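# Plug blue patch cord into port under white label

## Task

Take the loose end of the blue network patch cord and push its plug, latch clip on top, into the port below the white label until it clicks home; the cord must already be at rest shortly after the scene is ended, or the goal counts as missed.

## Robot and tools

Robot: two arms, left_arm and right_arm, each ending in a five-finger hand (right_arm a right hand, left_arm its mirror image). Calibrated bases in the scene frame: left_arm at (-0.019, +0.326, 0) m, right_arm at (+0.051, -0.381, 0) m, both turned only slightly about z. Cameras: cam_high, cam_low, cam_left_wrist, cam_right_wrist.

Scene frame: origin at table-top height midway between the nominal bases; +x away from the robot over the table, +z up, +y toward left_arm (image left/right does not follow these names). Positions, orientations, velocities and targets are all reported in this frame.

Hand point: a point fixed to each palm, 0.05 m in front of it and 0.15 m out from the wrist flange along the fingers. Its +z runs along the straight fingers, +y out of the palm, +x across the palm away from the thumb on the right hand (toward the thumb on the left hand). Straight fingers extend 0.06-0.07 m past it. With the fingers level, the wrist can sag below the point (up to 0.11 m palm down, 0.23 m palm up) and touch the table first. A bracket on the little-finger side of the wrist can also strike things.

The 28-number row (used by execute_actions and move), every number in [-1, 1]: left_arm dx, dy, dz, rx, ry, rz; left hand little, ring, middle, index, thumb_bend, thumb_turn, force_limit, speed; then the same fourteen for right_arm. Both arms always appear, even when only one moves. The six pose numbers are an offset, not a pose: they are measured from that arm's Hand target as it stood when the action or move began, along scene-frame axes, turning about the Hand target position. Scale: 1.0 equals 0.6 m of travel or 180 degrees; rx, ry, rz form one rotation vector. Sending all six as 0 re-requests the current Hand target. Repeating a nonzero offset moves the arm further each time. Each step the controller limits the commanded orientation to 32 degrees from the measured one.

Hand numbers are absolute targets, not offsets. Fingers and thumb_bend: -1 straight/open, +1 curled/closed. thumb_turn: -1 beside the palm, +1 across in front of it. force_limit maps -1..+1 to about 0..10 N at the fingertip (0..15 N for both thumb motors). speed rises from near zero at -1 to full speed at +0.48 and stays full to +1; use about -0.94 or lower for gentle closing. No value means unchanged: to keep a hand as it is, resend the eight numbers last sent to it (or, if none yet, its hand_measured plus hand_force_limit and hand_speed). A thumb turned in front can grip items roughly 0.035-0.065 m thick.

execute_actions(actions, cameras): actions is a list of actions; each action is a list of up to 15 rows, one per 1/30 s step, and a short list repeats its final row to fill the action. Every row in an action counts from the same start pose. An empty actions list returns images of all cameras; otherwise images appear only for names in cameras (["all"] for every camera).

move(target, speed, blend, stop_force, zero, blocking, cameras): straight-line travel of each hand point toward the row (or list of up to 15 rows) in target; in a list, every row still counts from the starting Hand targets. speed is the top path speed in m/s, 0.002 to 3.6, default 0.25 (turning up to twice that in rad/s); one value or one per target. blend, in metres, rounds corners in a list (0 means stop at each). stop_force, 3 to 120 N, ends an arm's path when its wrist sensor feels that much push against its travel; approach slowly with it, and leave it out when backing off a contact. zero (default true) re-zeroes before the move; blocking=false returns early and cannot be combined with stop_force. Paths do not avoid obstacles or the other arm, take at least 0.5 s and at most 10 s. Avoid routing a path close to an arm's own base.

wait(seconds 0-10), stop() brakes a running move, zoom_image(camera, region [x0, y0, x1, y1] in pixels, at most 504 by 504, from the latest image), show_instructions() for the reference pages, zero_wrist_force(arm) tares that arm's wrist sensor, finished_scene(scene) with the current scene's number ends the scene irreversibly.

Results: per arm end_effector_position (m), end_effector_quat_wxyz, velocities, Hand target (the last commanded pose after clipping; next offsets start here; the hand often stops a little short, so send the remainder as an offset), joint positions and torques, Wrist force/torque in the flange's own axes plus the peak reading, hand_measured, hand_stopped_by (moving, target, force, stalled, fault), hand_load_n (positive pushes a finger open; a lost grip shows as near 0), motor temperatures. A move adds a move: line such as done, off_target, moving, held or fault, with limits=paced or limits=held.

Cautions: the arms are stiff, so aiming even slightly beyond a firm contact can trip a fault. A net outside force near 150 N or joint torque at its limit (wrist joints about 21 N m) halts that arm for 10 s. Do not let the hands or arms press on each other; the clearance check is not a guarantee. Do not strike the table or fixed objects, drop the cord, release it while it swings, or let anything leave the table. Holding loads or straining toward unreachable poses heats motors: a MOTOR HOT line appears at 70 °C and at 85 °C the arm brakes for 30-60 s. Before finishing, release the cord gently and confirm it has stopped moving.

Each tool is called after "Emit:" as a command line: name --argument value for each argument, lists and objects as JSON in quotes; but a table of rows of numbers goes row by row, as --pt "numbers of a row", without its own name.

Reference images:

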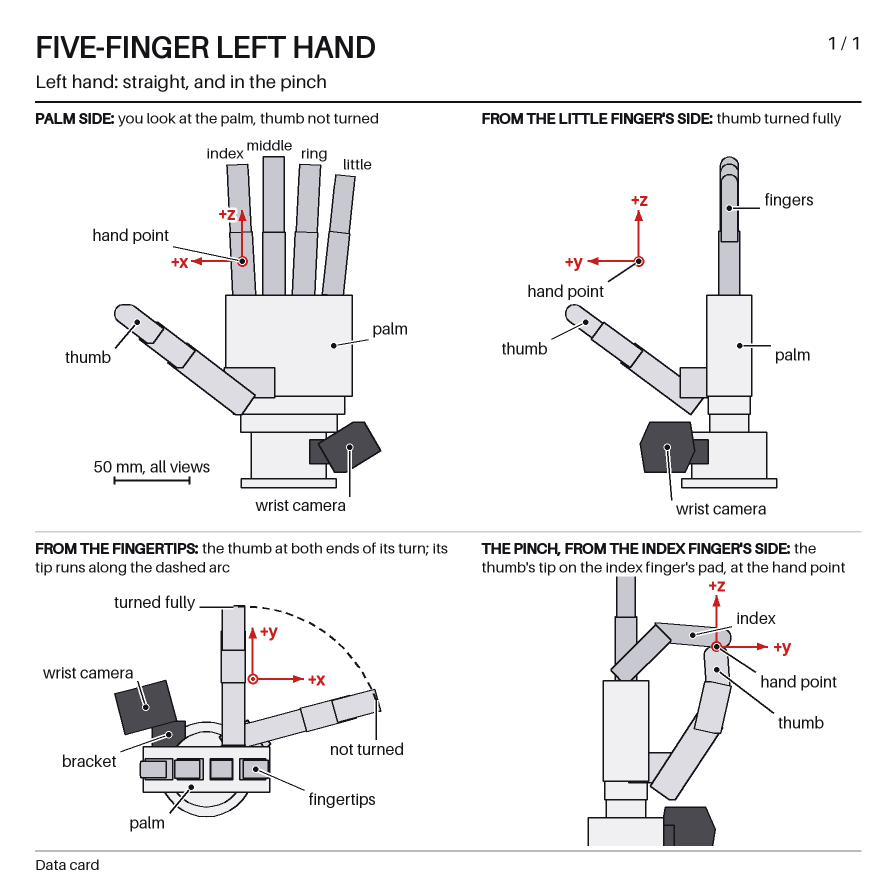

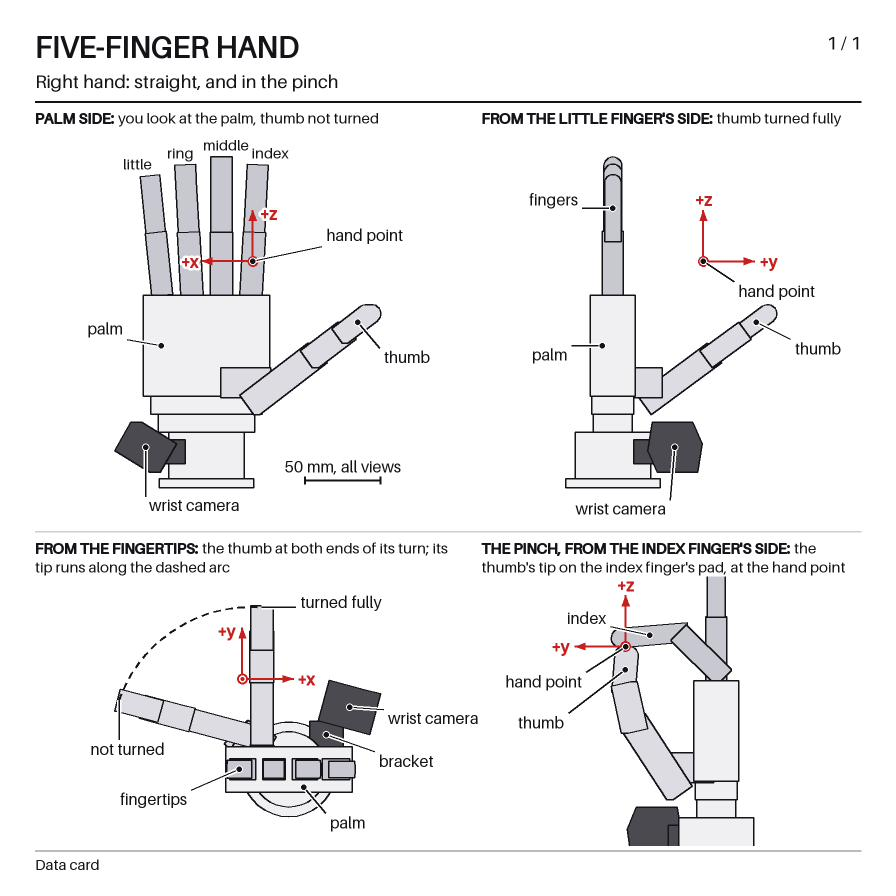

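## Session

Emit:
execute_actions --actions '[]'

Scene clock: 0.00 s.
left_arm: end_effector_position=(+0.4475, +0.4946, +0.2278) hand_measured=(-1.000, -1.000, -1.000, -1.000, -1.000, -1.000) hand_load_n=(+0.0, +0.0, +0.0, +0.0, +0.0, +0.0) hand_stopped_by=(target, target, target, target, target, target) hand_force_limit=0.00 hand_speed=-0.80 end_effector_quat_wxyz=(+0.710, +0.517, +0.428, -0.211) | right_arm: end_effector_position=(+0.2007, -0.0441, +0.2609) hand_measured=(-1.000, -1.000, -1.000, -1.000, -1.000, -1.000) hand_load_n=(+0.0, +0.0, +0.0, +0.0, +0.0, +0.0) hand_stopped_by=(target, target, target, target, target, target) hand_force_limit=0.00 hand_speed=-0.80 end_effector_quat_wxyz=(-0.509, -0.524, +0.670, +0.130)
Joint positions: left_arm=[4.305 -2.363 -1.969 1.048 -0.762 2.265] | right_arm=[0.572 -0.91 1.568 2.017 1.478 -2.437]
Joint velocities: within noise
Joint torques (N m): no reading
Motor temperatures (°C): left_arm=[31 32 36 38 41 37] | right_arm=[33 31 34 37 38 40]
Wrist force (N): no reading
Wrist torque (N m): no reading
Wrist force, peak (N): no reading
Hand target: left_arm +0.4475, +0.4946, +0.2278; +0.710, +0.517, +0.428, -0.211 | right_arm +0.2007, -0.0441, +0.2609; -0.509, -0.524, +0.670, +0.130

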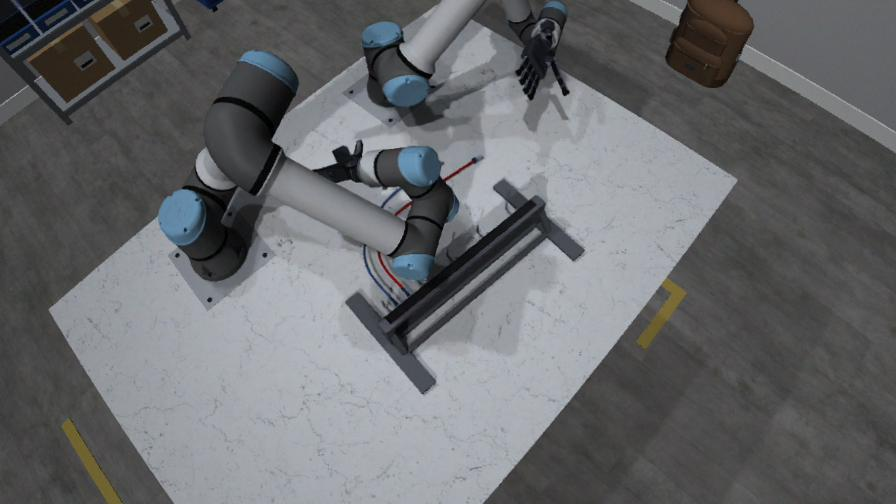

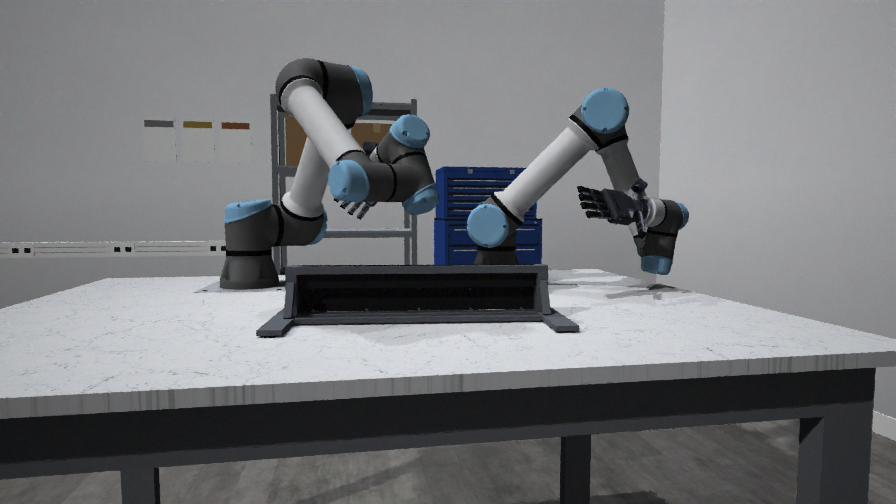

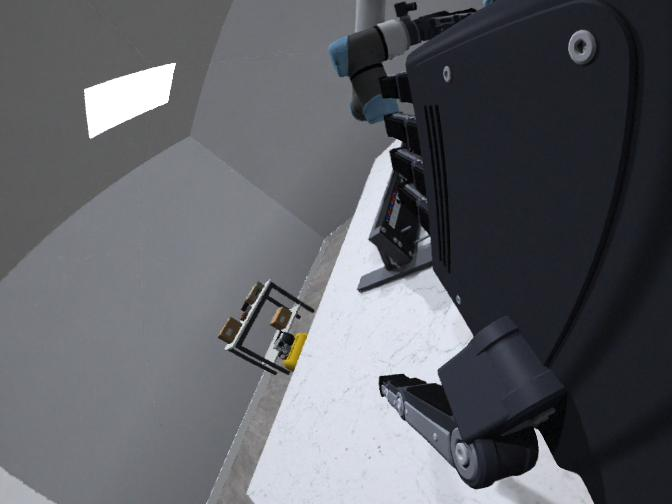

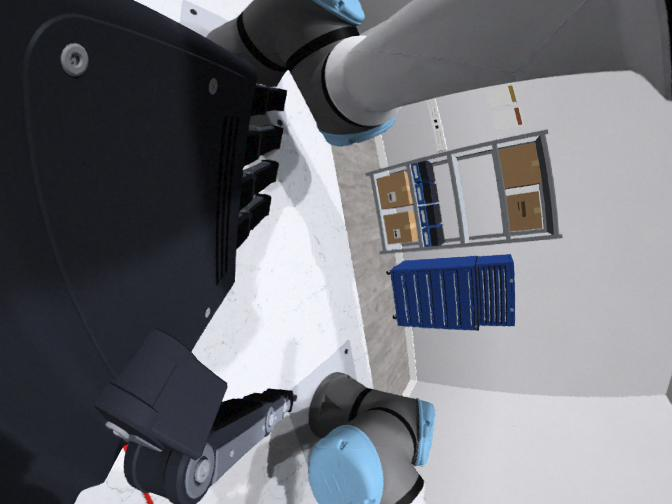

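Emit:
zoom_image --camera "cam_high" --region '[320, 130, 600, 400]'

Emit:
zoom_image --camera "cam_left_wrist" --region '[350, 130, 450, 300]'

Scaled by 1.800 from the camera's 896x504 image, which has a finer 1280x720 frame.

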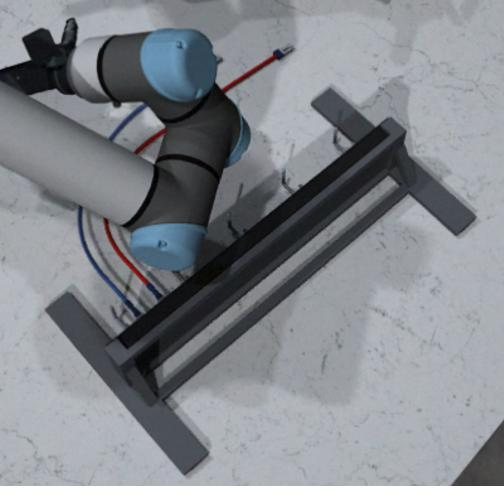

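Scaled by 2.965 from the camera's 672x504 image, which has a finer 960x720 frame.

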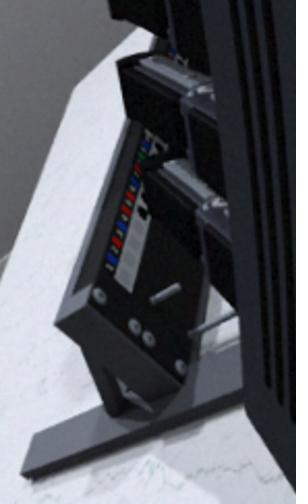

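Emit:
move --target '[0,0,0,0,0,0,-1,-1,-1,-1,-1,-1,0,-0.8,-0.05,-0.45,0.3,0,0,0,-1,-1,-1,-1,-1,-1,0,-0.8]' --speed 0.2 --cameras '["all"]'

Scene clock: 13.37 s.
left_arm: end_effector_position=(+0.4475, +0.4946, +0.2278) hand_measured=(-1.000, -1.000, -1.000, -1.000, -1.000, -1.000) hand_load_n=(+0.0, +0.0, +0.0, +0.0, +0.0, +0.0) hand_stopped_by=(target, target, target, target, target, target) hand_force_limit=0.00 hand_speed=-0.80 end_effector_quat_wxyz=(+0.710, +0.517, +0.428, -0.211) | right_arm: end_effector_position=(+0.1732, -0.2797, +0.4195) hand_measured=(-1.000, -1.000, -1.000, -1.000, -1.000, -1.000) hand_load_n=(+0.0, +0.0, +0.0, +0.0, +0.0, +0.0) hand_stopped_by=(target, target, target, target, target, target) hand_force_limit=0.00 hand_speed=-0.80 end_effector_quat_wxyz=(-0.510, -0.524, +0.670, +0.129)
Joint positions: left_arm=[4.305 -2.363 -1.969 1.048 -0.762 2.265] | right_arm=[0.075 -1.433 1.869 2.21 1.921 -2.667]
Joint torques (N m): left_arm=[-0.25 41.88 5.4 -0.75 -0.11 -0.02] | right_arm=[10.31 -15.3 -24.8 0.8 -1.34 1.7]
Wrist force (N): left_arm=[0.1 0.1 -0.1] | right_arm=[0.2 0.2 0.5]
Wrist torque (N m): left_arm=[0.02 -0.02 0.00] | right_arm=[0.00 -0.05 -0.01]
Wrist force, peak (N): left_arm=[0.2 0.0 -0.2] | right_arm=[4.2 1.5 0.9]
Hand target: left_arm +0.4475, +0.4946, +0.2278; +0.710, +0.517, +0.428, -0.211 | right_arm +0.1732, -0.2796, +0.4195; -0.510, -0.524, +0.670, +0.129 (not the last commanded pose)
Off the commanded pose: left_arm 0.000 m, 0 deg | right_arm 0.041 m, 0 deg.
move: held (right_arm; a check stopped the path); limits=held
pose unreachable (right arm): on one or more control steps of this call, first in action 0 (counted from 0), this arm could not follow its commanded pose, so it was not sent that pose on those steps. It may still have moved: this result reports where it is.
cause: moving toward the commanded pose would bring two parts of the arm too close to each other (joints 4 (wrist 1) to 6 (wrist 3) lie between them).

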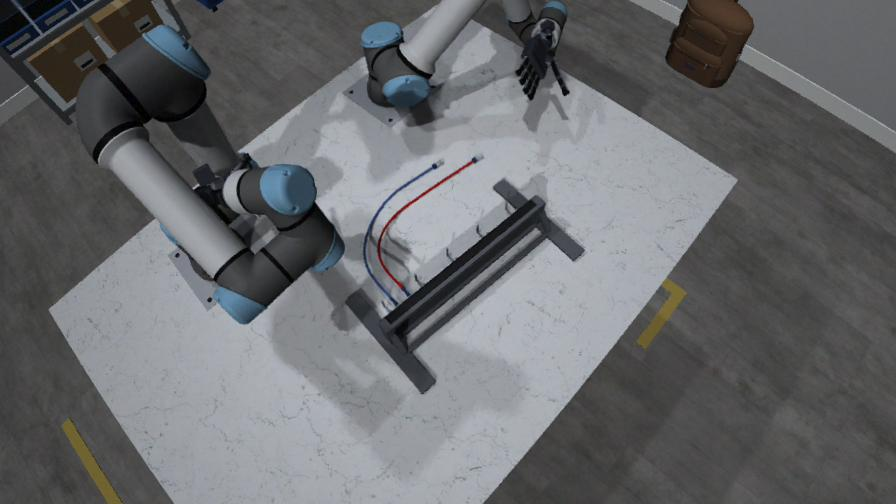

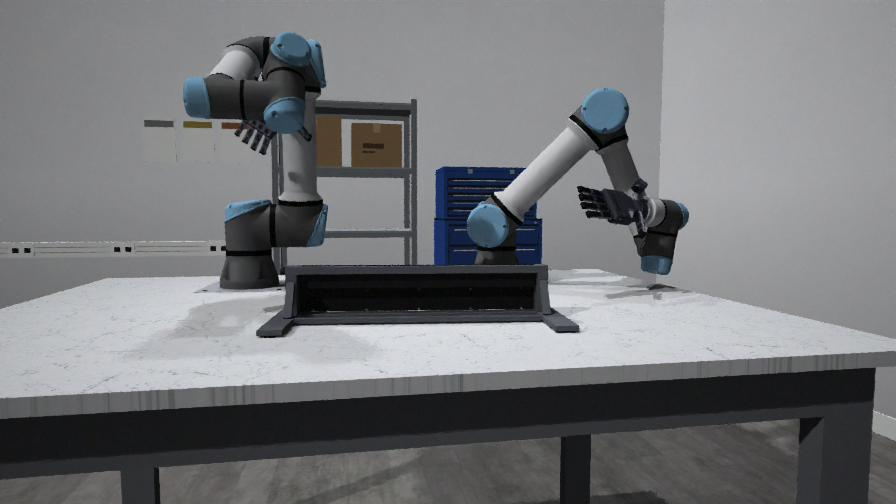

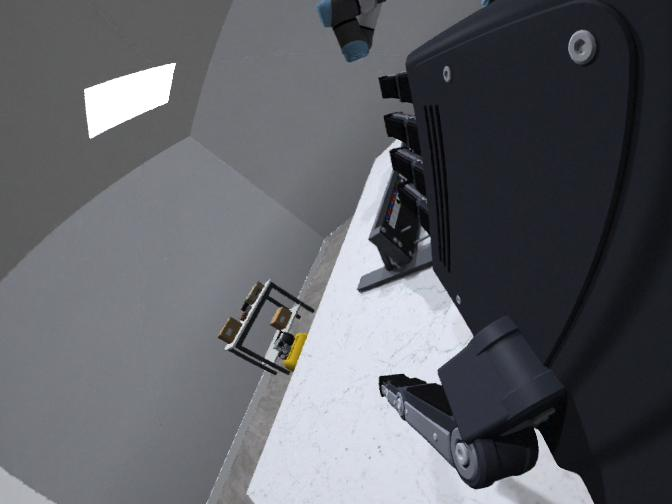

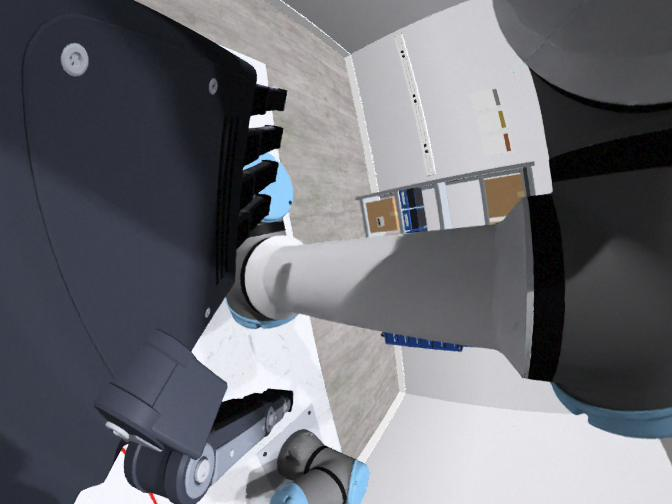

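Emit:
zoom_image --camera "cam_high" --region '[340, 130, 600, 400]'

Emit:
zoom_image --camera "cam_high" --region '[420, 140, 500, 190]'

Emit:
zoom_image --camera "cam_high" --region '[370, 190, 560, 340]'

Emit:
zoom_image --camera "cam_left_wrist" --region '[360, 170, 450, 300]'

Scaled by 1.867 from the camera's 896x504 image, which has a finer 1280x720 frame.

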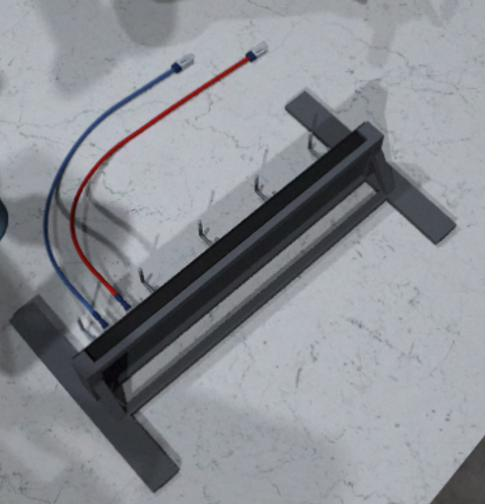

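Scaled by 6.300 from the camera's 896x504 image, which has a finer 1280x720 frame.

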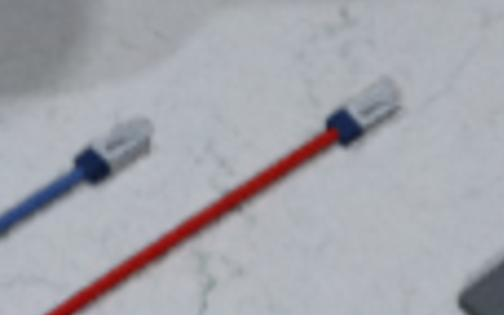

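Scaled by 2.653 from the camera's 896x504 image, which has a finer 1280x720 frame.

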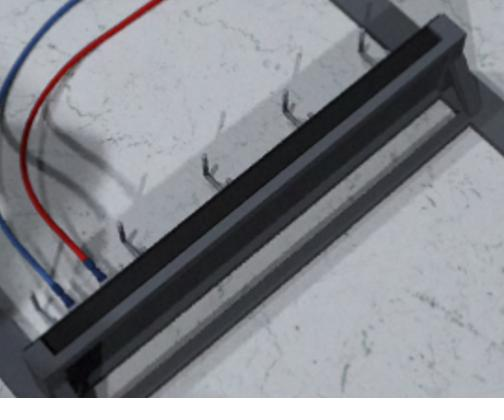

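Scaled by 3.877 from the camera's 672x504 image, which has a finer 960x720 frame.

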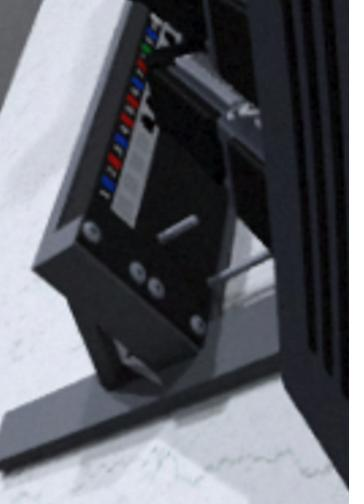

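Emit:
move --target '[-0.25,-0.1,0.12,-0.0804,0.1734,0.1089,-1,-1,-1,-1,-1,-1,0,-0.8,0,0,0,0,0,0,-1,-1,-1,-1,-1,-1,0,-0.8]' --speed 0.25 --cameras '["cam_high","cam_left_wrist"]'

Scene clock: 17.23 s.
left_arm: end_effector_position=(+0.2976, +0.4346, +0.2998) hand_measured=(-1.000, -1.000, -1.000, -1.000, -1.000, -1.000) hand_load_n=(+0.0, +0.0, +0.0, +0.0, +0.0, +0.0) hand_stopped_by=(target, target, target, target, target, target) hand_force_limit=0.00 hand_speed=-0.80 end_effector_quat_wxyz=(+0.654, +0.270, +0.653, -0.271) end_effector_velocity=(-0.001, +0.000, +0.000) end_effector_angular_velocity=(+0.000, +0.002, +0.003) | right_arm: end_effector_position=(+0.1732, -0.2796, +0.4195) hand_measured=(-1.000, -1.000, -1.000, -1.000, -1.000, -1.000) hand_load_n=(+0.0, +0.5, +0.0, +0.0, +0.0, +0.0) hand_stopped_by=(target, target, target, target, target, target) hand_force_limit=0.00 hand_speed=-0.80 end_effector_quat_wxyz=(-0.510, -0.524, +0.670, +0.129)
Joint positions: left_arm=[4.873 -1.699 -2.565 1.121 -0.942 1.571] | right_arm=[0.076 -1.432 1.869 2.21 1.921 -2.667]
Joint velocities: left_arm=[0.005 0.003 -0.001 -0.001 -0.002 -0.002] | right_arm=[within noise]
Joint torques (N m): left_arm=[9.65 27.08 -3.33 -3.13 -1.78 -2.02] | right_arm=[11.89 -14.66 -24.53 0.78 -1.64 1.59]
Wrist force (N): left_arm=[-0.3 -0.2 0.1] | right_arm=[0.0 0.2 0.3]
Wrist torque (N m): left_arm=[-0.06 0.07 0.19] | right_arm=[0.00 -0.02 -0.02]
Wrist force, peak (N): left_arm=[-0.5 -0.8 0.1] | right_arm=[0.2 -0.3 0.7]
Hand target: left_arm +0.2975, +0.4346, +0.2998; +0.654, +0.270, +0.653, -0.271 | right_arm +0.1732, -0.2796, +0.4195; -0.510, -0.524, +0.670, +0.129
Off the commanded pose: left_arm 0.000 m, 0 deg | right_arm 0.000 m, 0 deg.
move: done
Images, in order (width x height): cam_high 896x504, cam_left_wrist 672x504.

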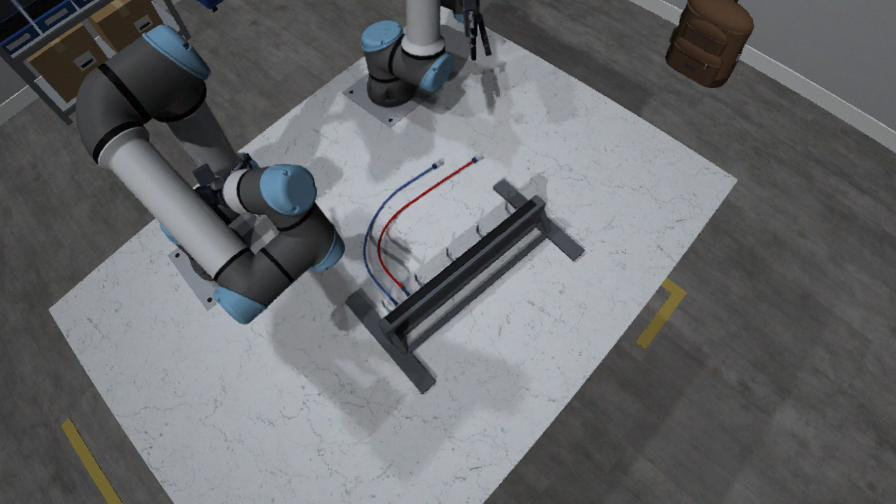

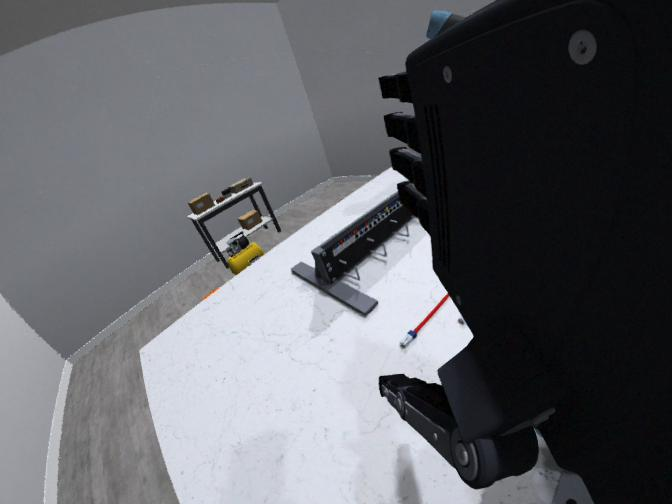

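Emit:
move --target '[-0.0,-0.4,-0.083,0,0,0.25,-1,-1,-1,-1,-1,-1,0,-0.8,0,0,0,0,0,0,-1,-1,-1,-1,-1,-1,0,-0.8]' --speed 0.2 --cameras '["cam_high","cam_left_wrist"]'

Scene clock: 19.03 s.
left_arm: end_effector_position=(+0.2985, +0.4133, +0.2953) hand_measured=(-1.000, -1.000, -1.000, -1.000, -1.000, -1.000) hand_load_n=(+0.0, +0.0, +0.0, +0.0, +0.0, +0.0) hand_stopped_by=(target, target, target, target, target, target) hand_force_limit=0.00 hand_speed=-0.80 end_effector_quat_wxyz=(+0.662, +0.249, +0.662, -0.249) | right_arm: end_effector_position=(+0.1732, -0.2796, +0.4195) hand_measured=(-1.000, -1.000, -1.000, -1.000, -1.000, -1.000) hand_load_n=(+0.0, +0.0, +0.0, +0.0, +0.0, +0.0) hand_stopped_by=(target, target, target, target, target, target) hand_force_limit=0.00 hand_speed=-0.80 end_effector_quat_wxyz=(-0.510, -0.524, +0.670, +0.129)
Joint positions: left_arm=[4.943 -1.631 -2.674 1.164 -0.946 1.57] | right_arm=[0.076 -1.432 1.869 2.21 1.921 -2.667]
Joint torques (N m): left_arm=[-10.41 -1.04 15.71 -2.72 1.59 1.97] | right_arm=[10.2 -15.18 -23.58 0.95 -1.35 1.76]
Wrist force (N): left_arm=[-0.3 -0.1 0.2] | right_arm=[0.1 0.1 0.4]
Wrist torque (N m): left_arm=[-0.04 0.05 0.19] | right_arm=[-0.02 -0.04 -0.01]
Wrist force, peak (N): left_arm=[0.0 -2.0 1.8] | right_arm=[0.2 0.0 0.6]
Hand target: left_arm +0.2985, +0.4133, +0.2954; +0.662, +0.249, +0.662, -0.249 (not the last commanded pose) | right_arm +0.1732, -0.2796, +0.4195; -0.510, -0.524, +0.670, +0.129
Off the commanded pose: left_arm 0.223 m, 41 deg | right_arm 0.000 m, 0 deg.
move: held (left_arm; a check stopped the path); limits=held
pose unreachable (left arm): on one or more control steps of this call, first in action 0 (counted from 0), this arm could not follow its commanded pose, so it was not sent that pose on those steps. It may still have moved: this result reports where it is.
cause: moving toward the commanded pose would bring two parts of the arm too close to each other (joints 3 (elbow) to 6 (wrist 3) lie between them).
Images, in order (width x height): cam_high 896x504, cam_left_wrist 672x504.

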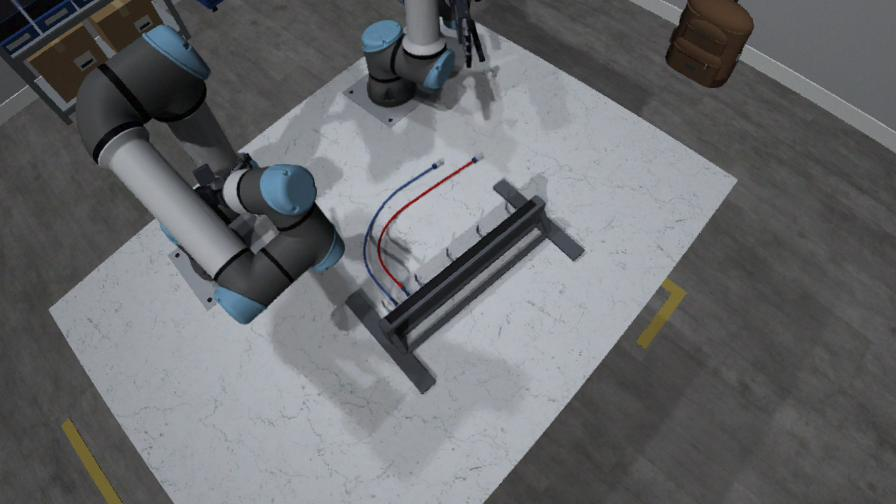

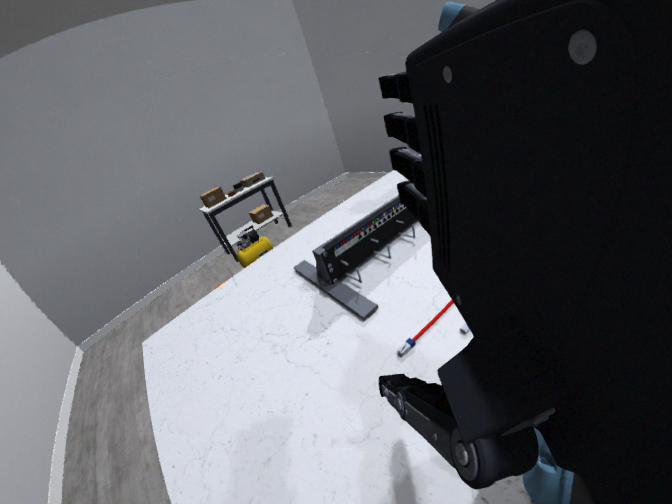

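Emit:
zoom_image --camera "cam_left_wrist" --region '[300, 180, 450, 300]'

Emit:
zoom_image --camera "cam_left_wrist" --region '[330, 190, 430, 270]'

Emit:
zoom_image --camera "cam_left_wrist" --region '[380, 290, 480, 370]'

Scaled by 3.360 from the camera's 672x504 image, which has a finer 960x720 frame.

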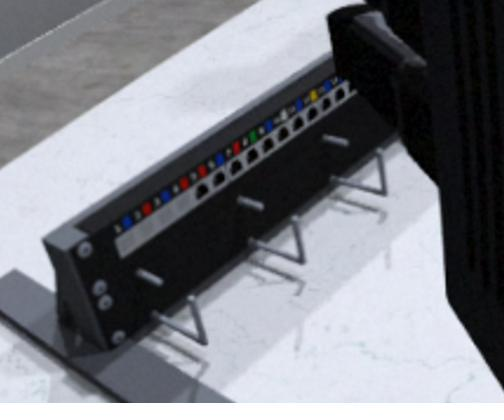

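Scaled by 5.040 from the camera's 672x504 image, which has a finer 960x720 frame.

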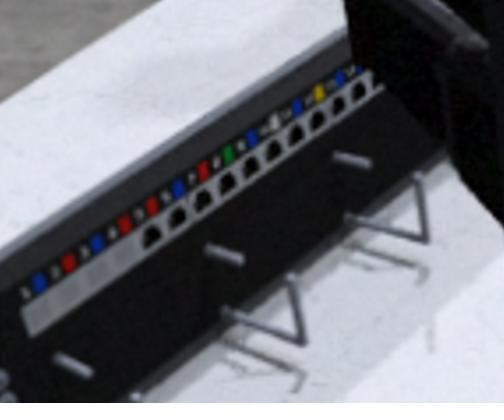

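Scaled by 5.040 from the camera's 672x504 image, which has a finer 960x720 frame.

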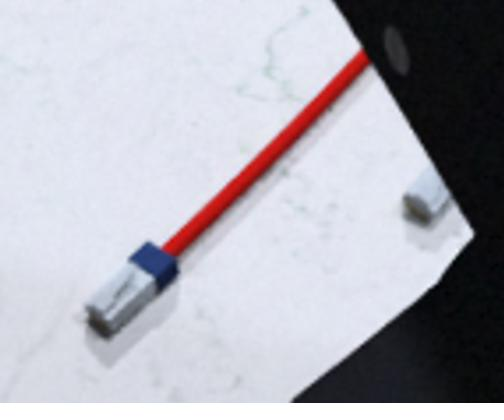

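Emit:
move --pt "0 0 0 0 0 0 -1 -1 -1 -1 -1 -1 0 -0.8 0.128 0.383 0 0.044 -0.29 0.054 -1 -1 -1 -1 -1 -1 0 -0.8" --pt "0 0 0 0 0 0 -1 -1 -1 -1 -1 -1 0 -0.8 0.2113 0.7827 -0.2825 0.0879 -0.5796 0.1078 -1 -1 -1 -1 -1 -1 0 -0.8" --blend '[0.05,0]' --speed 0.3 --cameras '["all"]'

Scene clock: 29.03 s.
left_arm: end_effector_position=(+0.2985, +0.4133, +0.2954) hand_measured=(-1.000, -1.000, -1.000, -1.000, -1.000, -1.000) hand_load_n=(+0.0, +0.0, +0.0, +0.0, +0.0, +0.0) hand_stopped_by=(target, target, target, target, target, target) hand_force_limit=0.00 hand_speed=-0.80 end_effector_quat_wxyz=(+0.662, +0.249, +0.662, -0.249) | right_arm: end_effector_position=(+0.3000, +0.1899, +0.2501) hand_measured=(-1.000, -1.000, -1.000, -1.000, -1.000, -1.000) hand_load_n=(+0.0, +0.0, +0.0, +0.0, +0.0, +0.0) hand_stopped_by=(target, target, target, target, target, target) hand_force_limit=0.00 hand_speed=-0.80 end_effector_quat_wxyz=(+0.265, -0.570, +0.705, -0.329)
Joint positions: left_arm=[4.943 -1.631 -2.673 1.164 -0.946 1.57] | right_arm=[1.231 -0.88 0.911 1.328 2.423 -1.85]
Joint torques (N m): left_arm=[-9.94 0.86 13.67 -3.01 1.83 -1.81] | right_arm=[9.44 -41.53 -26.72 1.18 2.7 -1.52]
Wrist force (N): left_arm=[-0.3 -0.3 0.0] | right_arm=[-0.4 -2.0 -0.3]
Wrist torque (N m): left_arm=[-0.07 0.05 0.20] | right_arm=[0.02 -0.08 -0.45]
Wrist force, peak (N): left_arm=[-0.3 -0.4 0.4] | right_arm=[-0.3 -2.3 -0.6]
Hand target: left_arm +0.2985, +0.4133, +0.2954; +0.662, +0.249, +0.662, -0.249 | right_arm +0.3000, +0.1900, +0.2500; +0.266, -0.570, +0.705, -0.329
Off the commanded pose: left_arm 0.000 m, 0 deg | right_arm 0.000 m, 0 deg.
move: done

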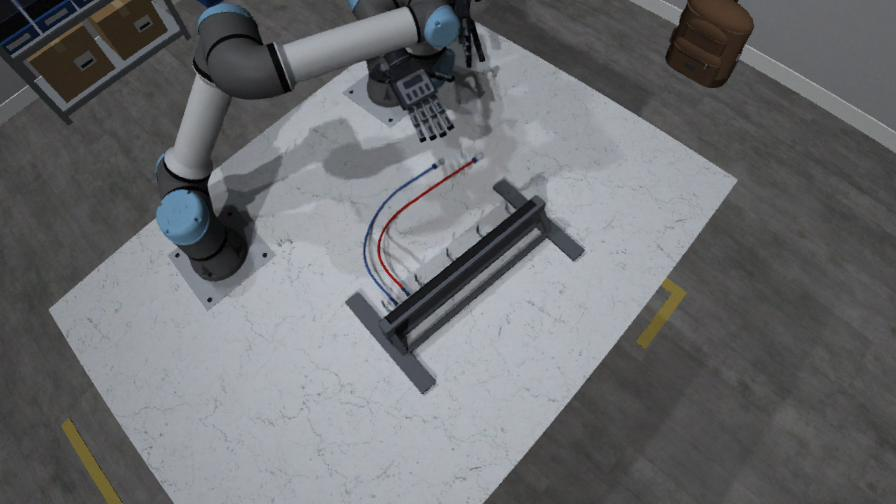

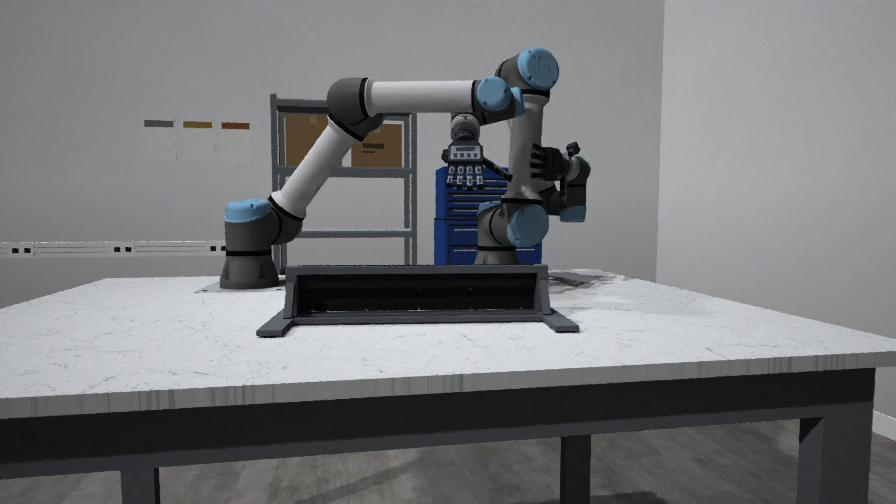

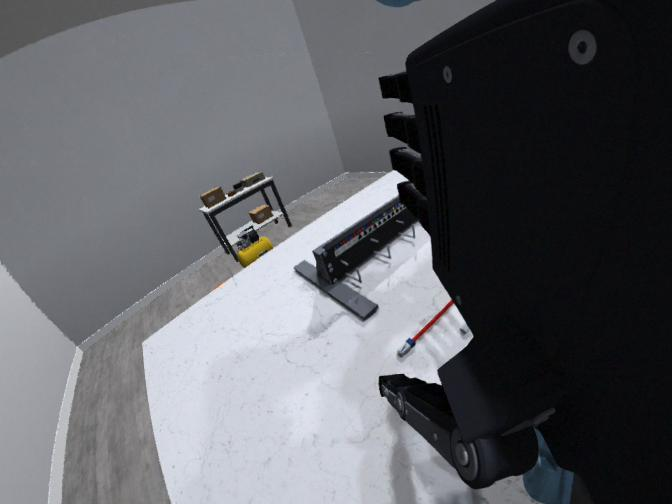

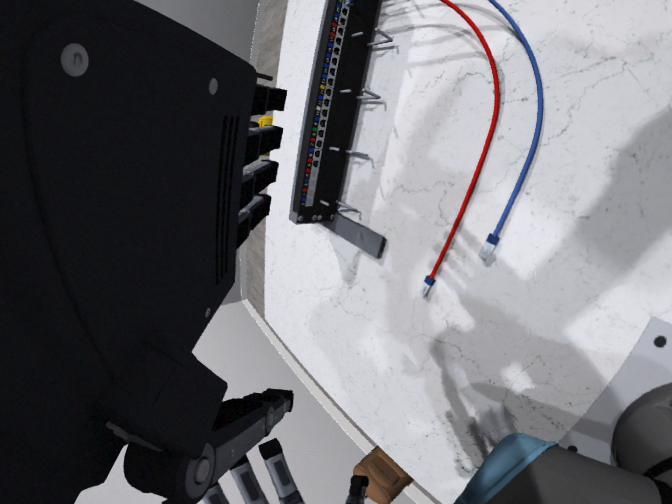

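Good view from the right wrist camera.

Emit:
zoom_image --camera "cam_right_wrist" --region '[400, 210, 540, 310]'

Emit:
zoom_image --camera "cam_right_wrist" --region '[270, 0, 410, 260]'

Emit:
zoom_image --camera "cam_right_wrist" --region '[460, 220, 520, 270]'

Scaled by 3.600 from the camera's 672x504 image, which has a finer 960x720 frame.

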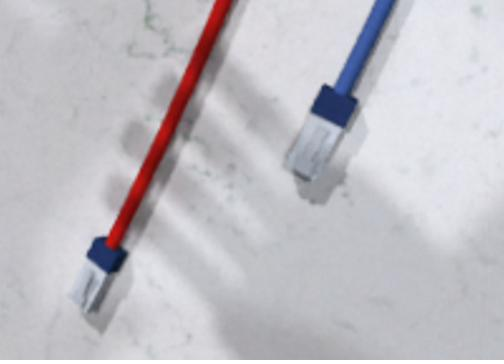

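Scaled by 1.938 from the camera's 672x504 image, which has a finer 960x720 frame.

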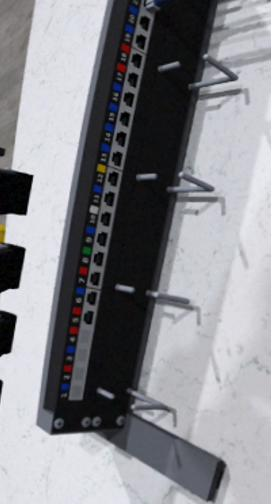

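Scaled by 8.400 from the camera's 672x504 image, which has a finer 960x720 frame.

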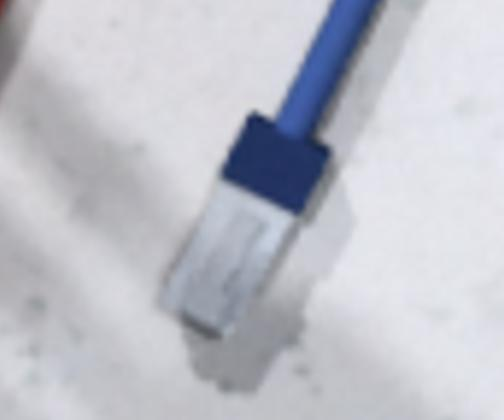

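Emit:
zoom_image --camera "cam_right_wrist" --region '[290, 70, 360, 160]'

Emit:
zoom_image --camera "cam_right_wrist" --region '[290, 0, 400, 80]'

Emit:
zoom_image --camera "cam_right_wrist" --region '[285, 140, 365, 230]'

Scaled by 5.600 from the camera's 672x504 image, which has a finer 960x720 frame.

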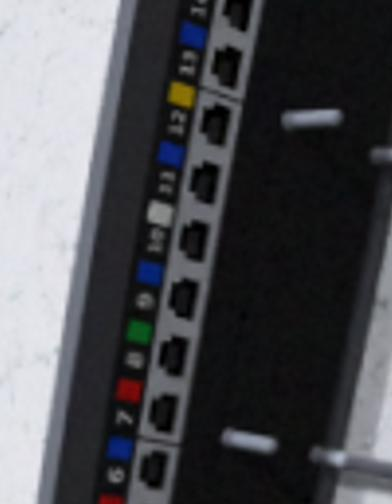

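Scaled by 4.582 from the camera's 672x504 image, which has a finer 960x720 frame.

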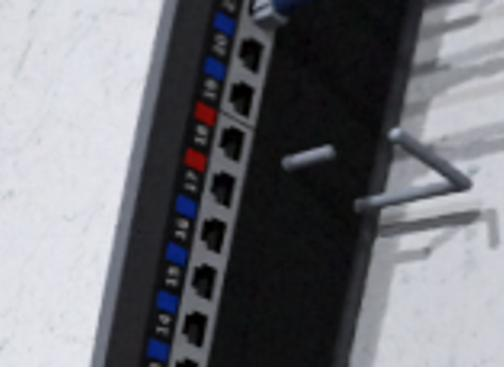

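Scaled by 5.600 from the camera's 672x504 image, which has a finer 960x720 frame.

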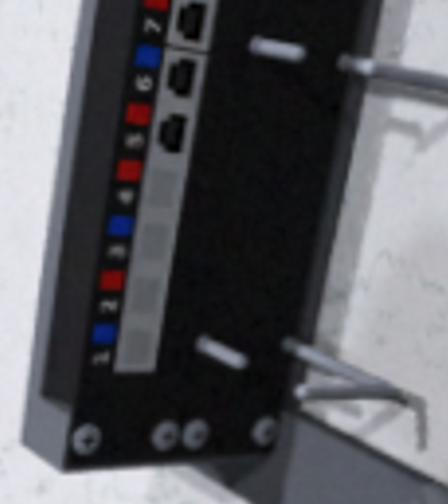

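Emit:
move --target '[0,0,0,0,0,0,-1,-1,-1,-1,-1,-1,0,-0.8,0,0,0,0,0,0,1,1,1,0.2,-0.4,0.6,0,-0.2]' --cameras '["cam_right_wrist","cam_left_wrist"]'

Scene clock: 34.10 s.
left_arm: end_effector_position=(+0.2985, +0.4133, +0.2954) hand_measured=(-1.000, -1.000, -1.000, -1.000, -1.000, -1.000) hand_load_n=(-0.5, +0.0, +0.5, +0.0, +0.0, +0.0) hand_stopped_by=(target, target, target, target, target, target) hand_force_limit=0.00 hand_speed=-0.80 end_effector_quat_wxyz=(+0.662, +0.249, +0.662, -0.249) | right_arm: end_effector_position=(+0.3000, +0.1900, +0.2500) hand_measured=(+1.000, +1.000, +1.000, +0.200, -0.400, +0.600) hand_load_n=(+0.0, +0.0, +0.0, +0.0, +0.0, +0.0) hand_stopped_by=(target, target, target, target, target, target) hand_force_limit=0.00 hand_speed=-0.20 end_effector_quat_wxyz=(+0.266, -0.570, +0.705, -0.329)
Joint positions: left_arm=[4.943 -1.631 -2.673 1.164 -0.946 1.57] | right_arm=[1.231 -0.88 0.91 1.328 2.424 -1.85]
Joint torques (N m): left_arm=[-9.46 -0.5 15.02 -2.78 1.75 -1.95] | right_arm=[8.93 -42.16 -17.2 1.95 -0.41 -1.52]
Wrist force (N): left_arm=[-0.1 -0.4 0.0] | right_arm=[-0.4 -2.3 -0.5]
Wrist torque (N m): left_arm=[-0.08 0.03 0.21] | right_arm=[0.01 -0.07 -0.46]
Wrist force, peak (N): left_arm=[-0.2 -0.5 0.1] | right_arm=[-0.2 -2.5 -0.4]
Hand target: left_arm +0.2985, +0.4133, +0.2954; +0.662, +0.249, +0.662, -0.249 | right_arm +0.3000, +0.1900, +0.2500; +0.266, -0.570, +0.705, -0.329
Off the commanded pose: left_arm 0.000 m, 0 deg | right_arm 0.000 m, 0 deg.
move: done
Images, in order (width x height): cam_left_wrist 672x504, cam_right_wrist 672x504.

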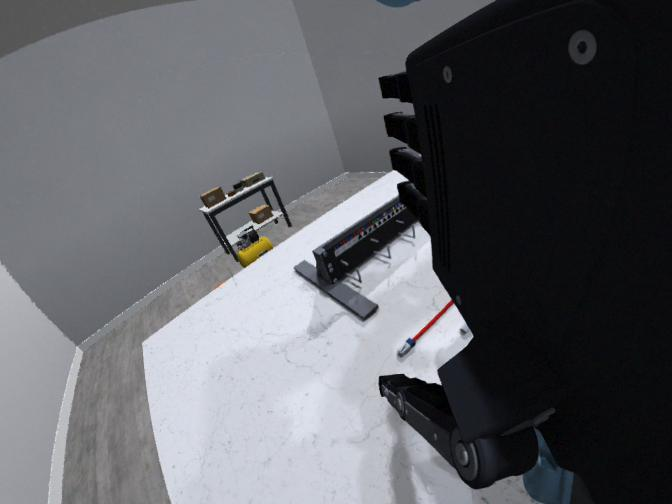

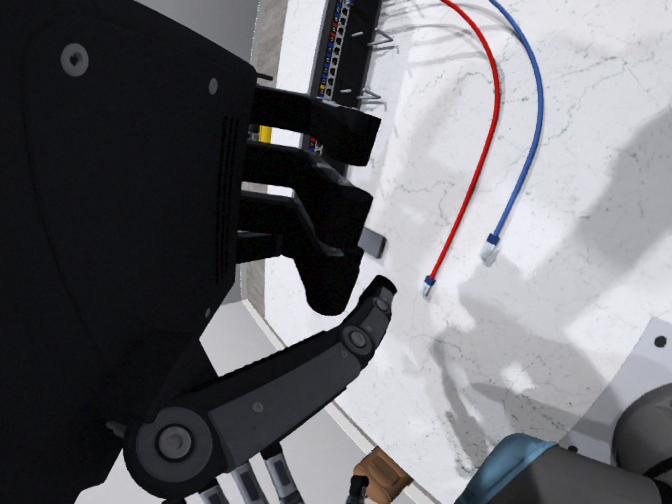

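Emit:
move --target '[0,0,0,0,0,0,-1,-1,-1,-1,-1,-1,0,-0.8,0.0442,0.0058,-0.2167,0,0,0,1,1,1,0.2,-0.4,0.6,0,-0.2]' --cameras '["cam_right_wrist","cam_high"]'

Scene clock: 35.83 s.
left_arm: end_effector_position=(+0.2985, +0.4133, +0.2954) hand_measured=(-1.000, -1.000, -1.000, -1.000, -1.000, -1.000) hand_load_n=(+0.0, +0.0, +0.0, +0.0, +0.0, +0.0) hand_stopped_by=(target, target, target, target, target, target) hand_force_limit=0.00 hand_speed=-0.80 end_effector_quat_wxyz=(+0.662, +0.249, +0.662, -0.249) | right_arm: end_effector_position=(+0.3265, +0.1935, +0.1201) hand_measured=(+1.000, +1.000, +1.000, +0.200, -0.400, +0.600) hand_load_n=(+0.5, +0.0, +0.0, +0.0, +0.0, +0.0) hand_stopped_by=(target, target, target, target, target, target) hand_force_limit=0.00 hand_speed=-0.20 end_effector_quat_wxyz=(+0.265, -0.570, +0.705, -0.329)
Joint positions: left_arm=[4.943 -1.631 -2.673 1.164 -0.946 1.57] | right_arm=[1.191 -0.802 1.101 1.015 2.415 -1.909]
Joint torques (N m): left_arm=[-8.58 0.37 15.31 -3.01 1.66 -1.83] | right_arm=[-10.52 -42.87 -14.35 0.33 -0.67 -1.67]
Wrist force (N): left_arm=[0.1 -0.2 0.1] | right_arm=[-0.1 -2.1 -0.4]
Wrist torque (N m): left_arm=[-0.04 0.01 0.21] | right_arm=[0.04 -0.11 -0.38]
Wrist force, peak (N): left_arm=[-0.1 -0.5 0.3] | right_arm=[0.0 -3.1 -0.8]
Hand target: left_arm +0.2985, +0.4133, +0.2954; +0.662, +0.249, +0.662, -0.249 | right_arm +0.3265, +0.1935, +0.1200; +0.266, -0.570, +0.705, -0.329
Off the commanded pose: left_arm 0.000 m, 0 deg | right_arm 0.000 m, 0 deg.
move: done
Images, in order (width x height): cam_high 896x504, cam_right_wrist 672x504.

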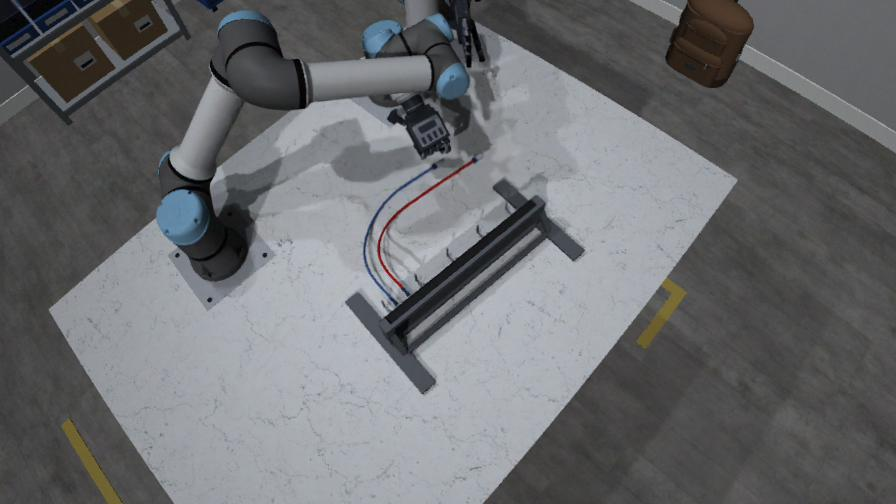

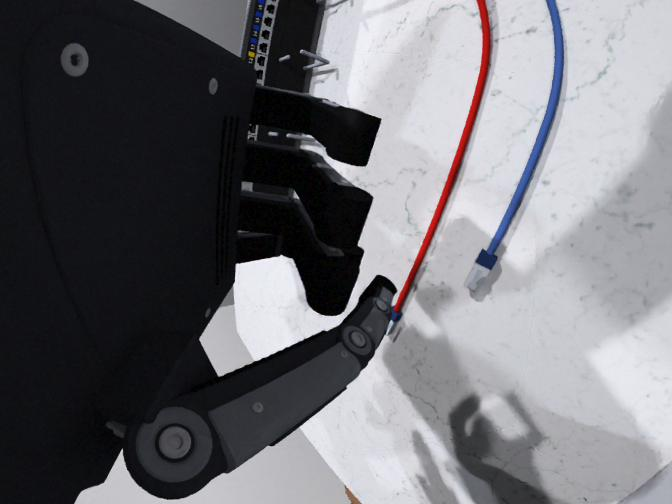

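Emit:
zoom_image --camera "cam_right_wrist" --region '[440, 230, 520, 300]'

Emit:
zoom_image --camera "cam_right_wrist" --region '[290, 250, 430, 350]'

Scaled by 6.300 from the camera's 672x504 image, which has a finer 960x720 frame.

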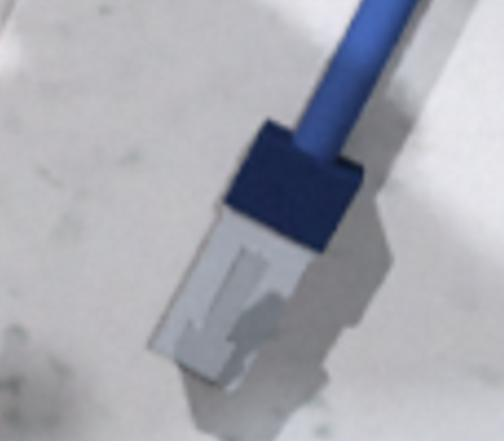

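Scaled by 3.600 from the camera's 672x504 image, which has a finer 960x720 frame.

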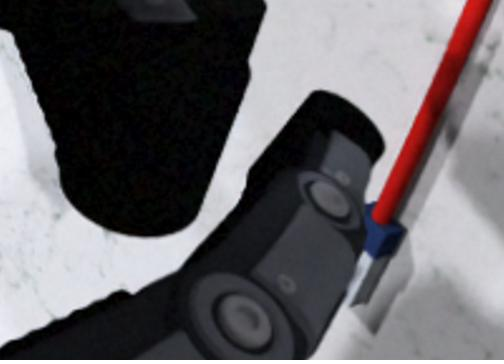

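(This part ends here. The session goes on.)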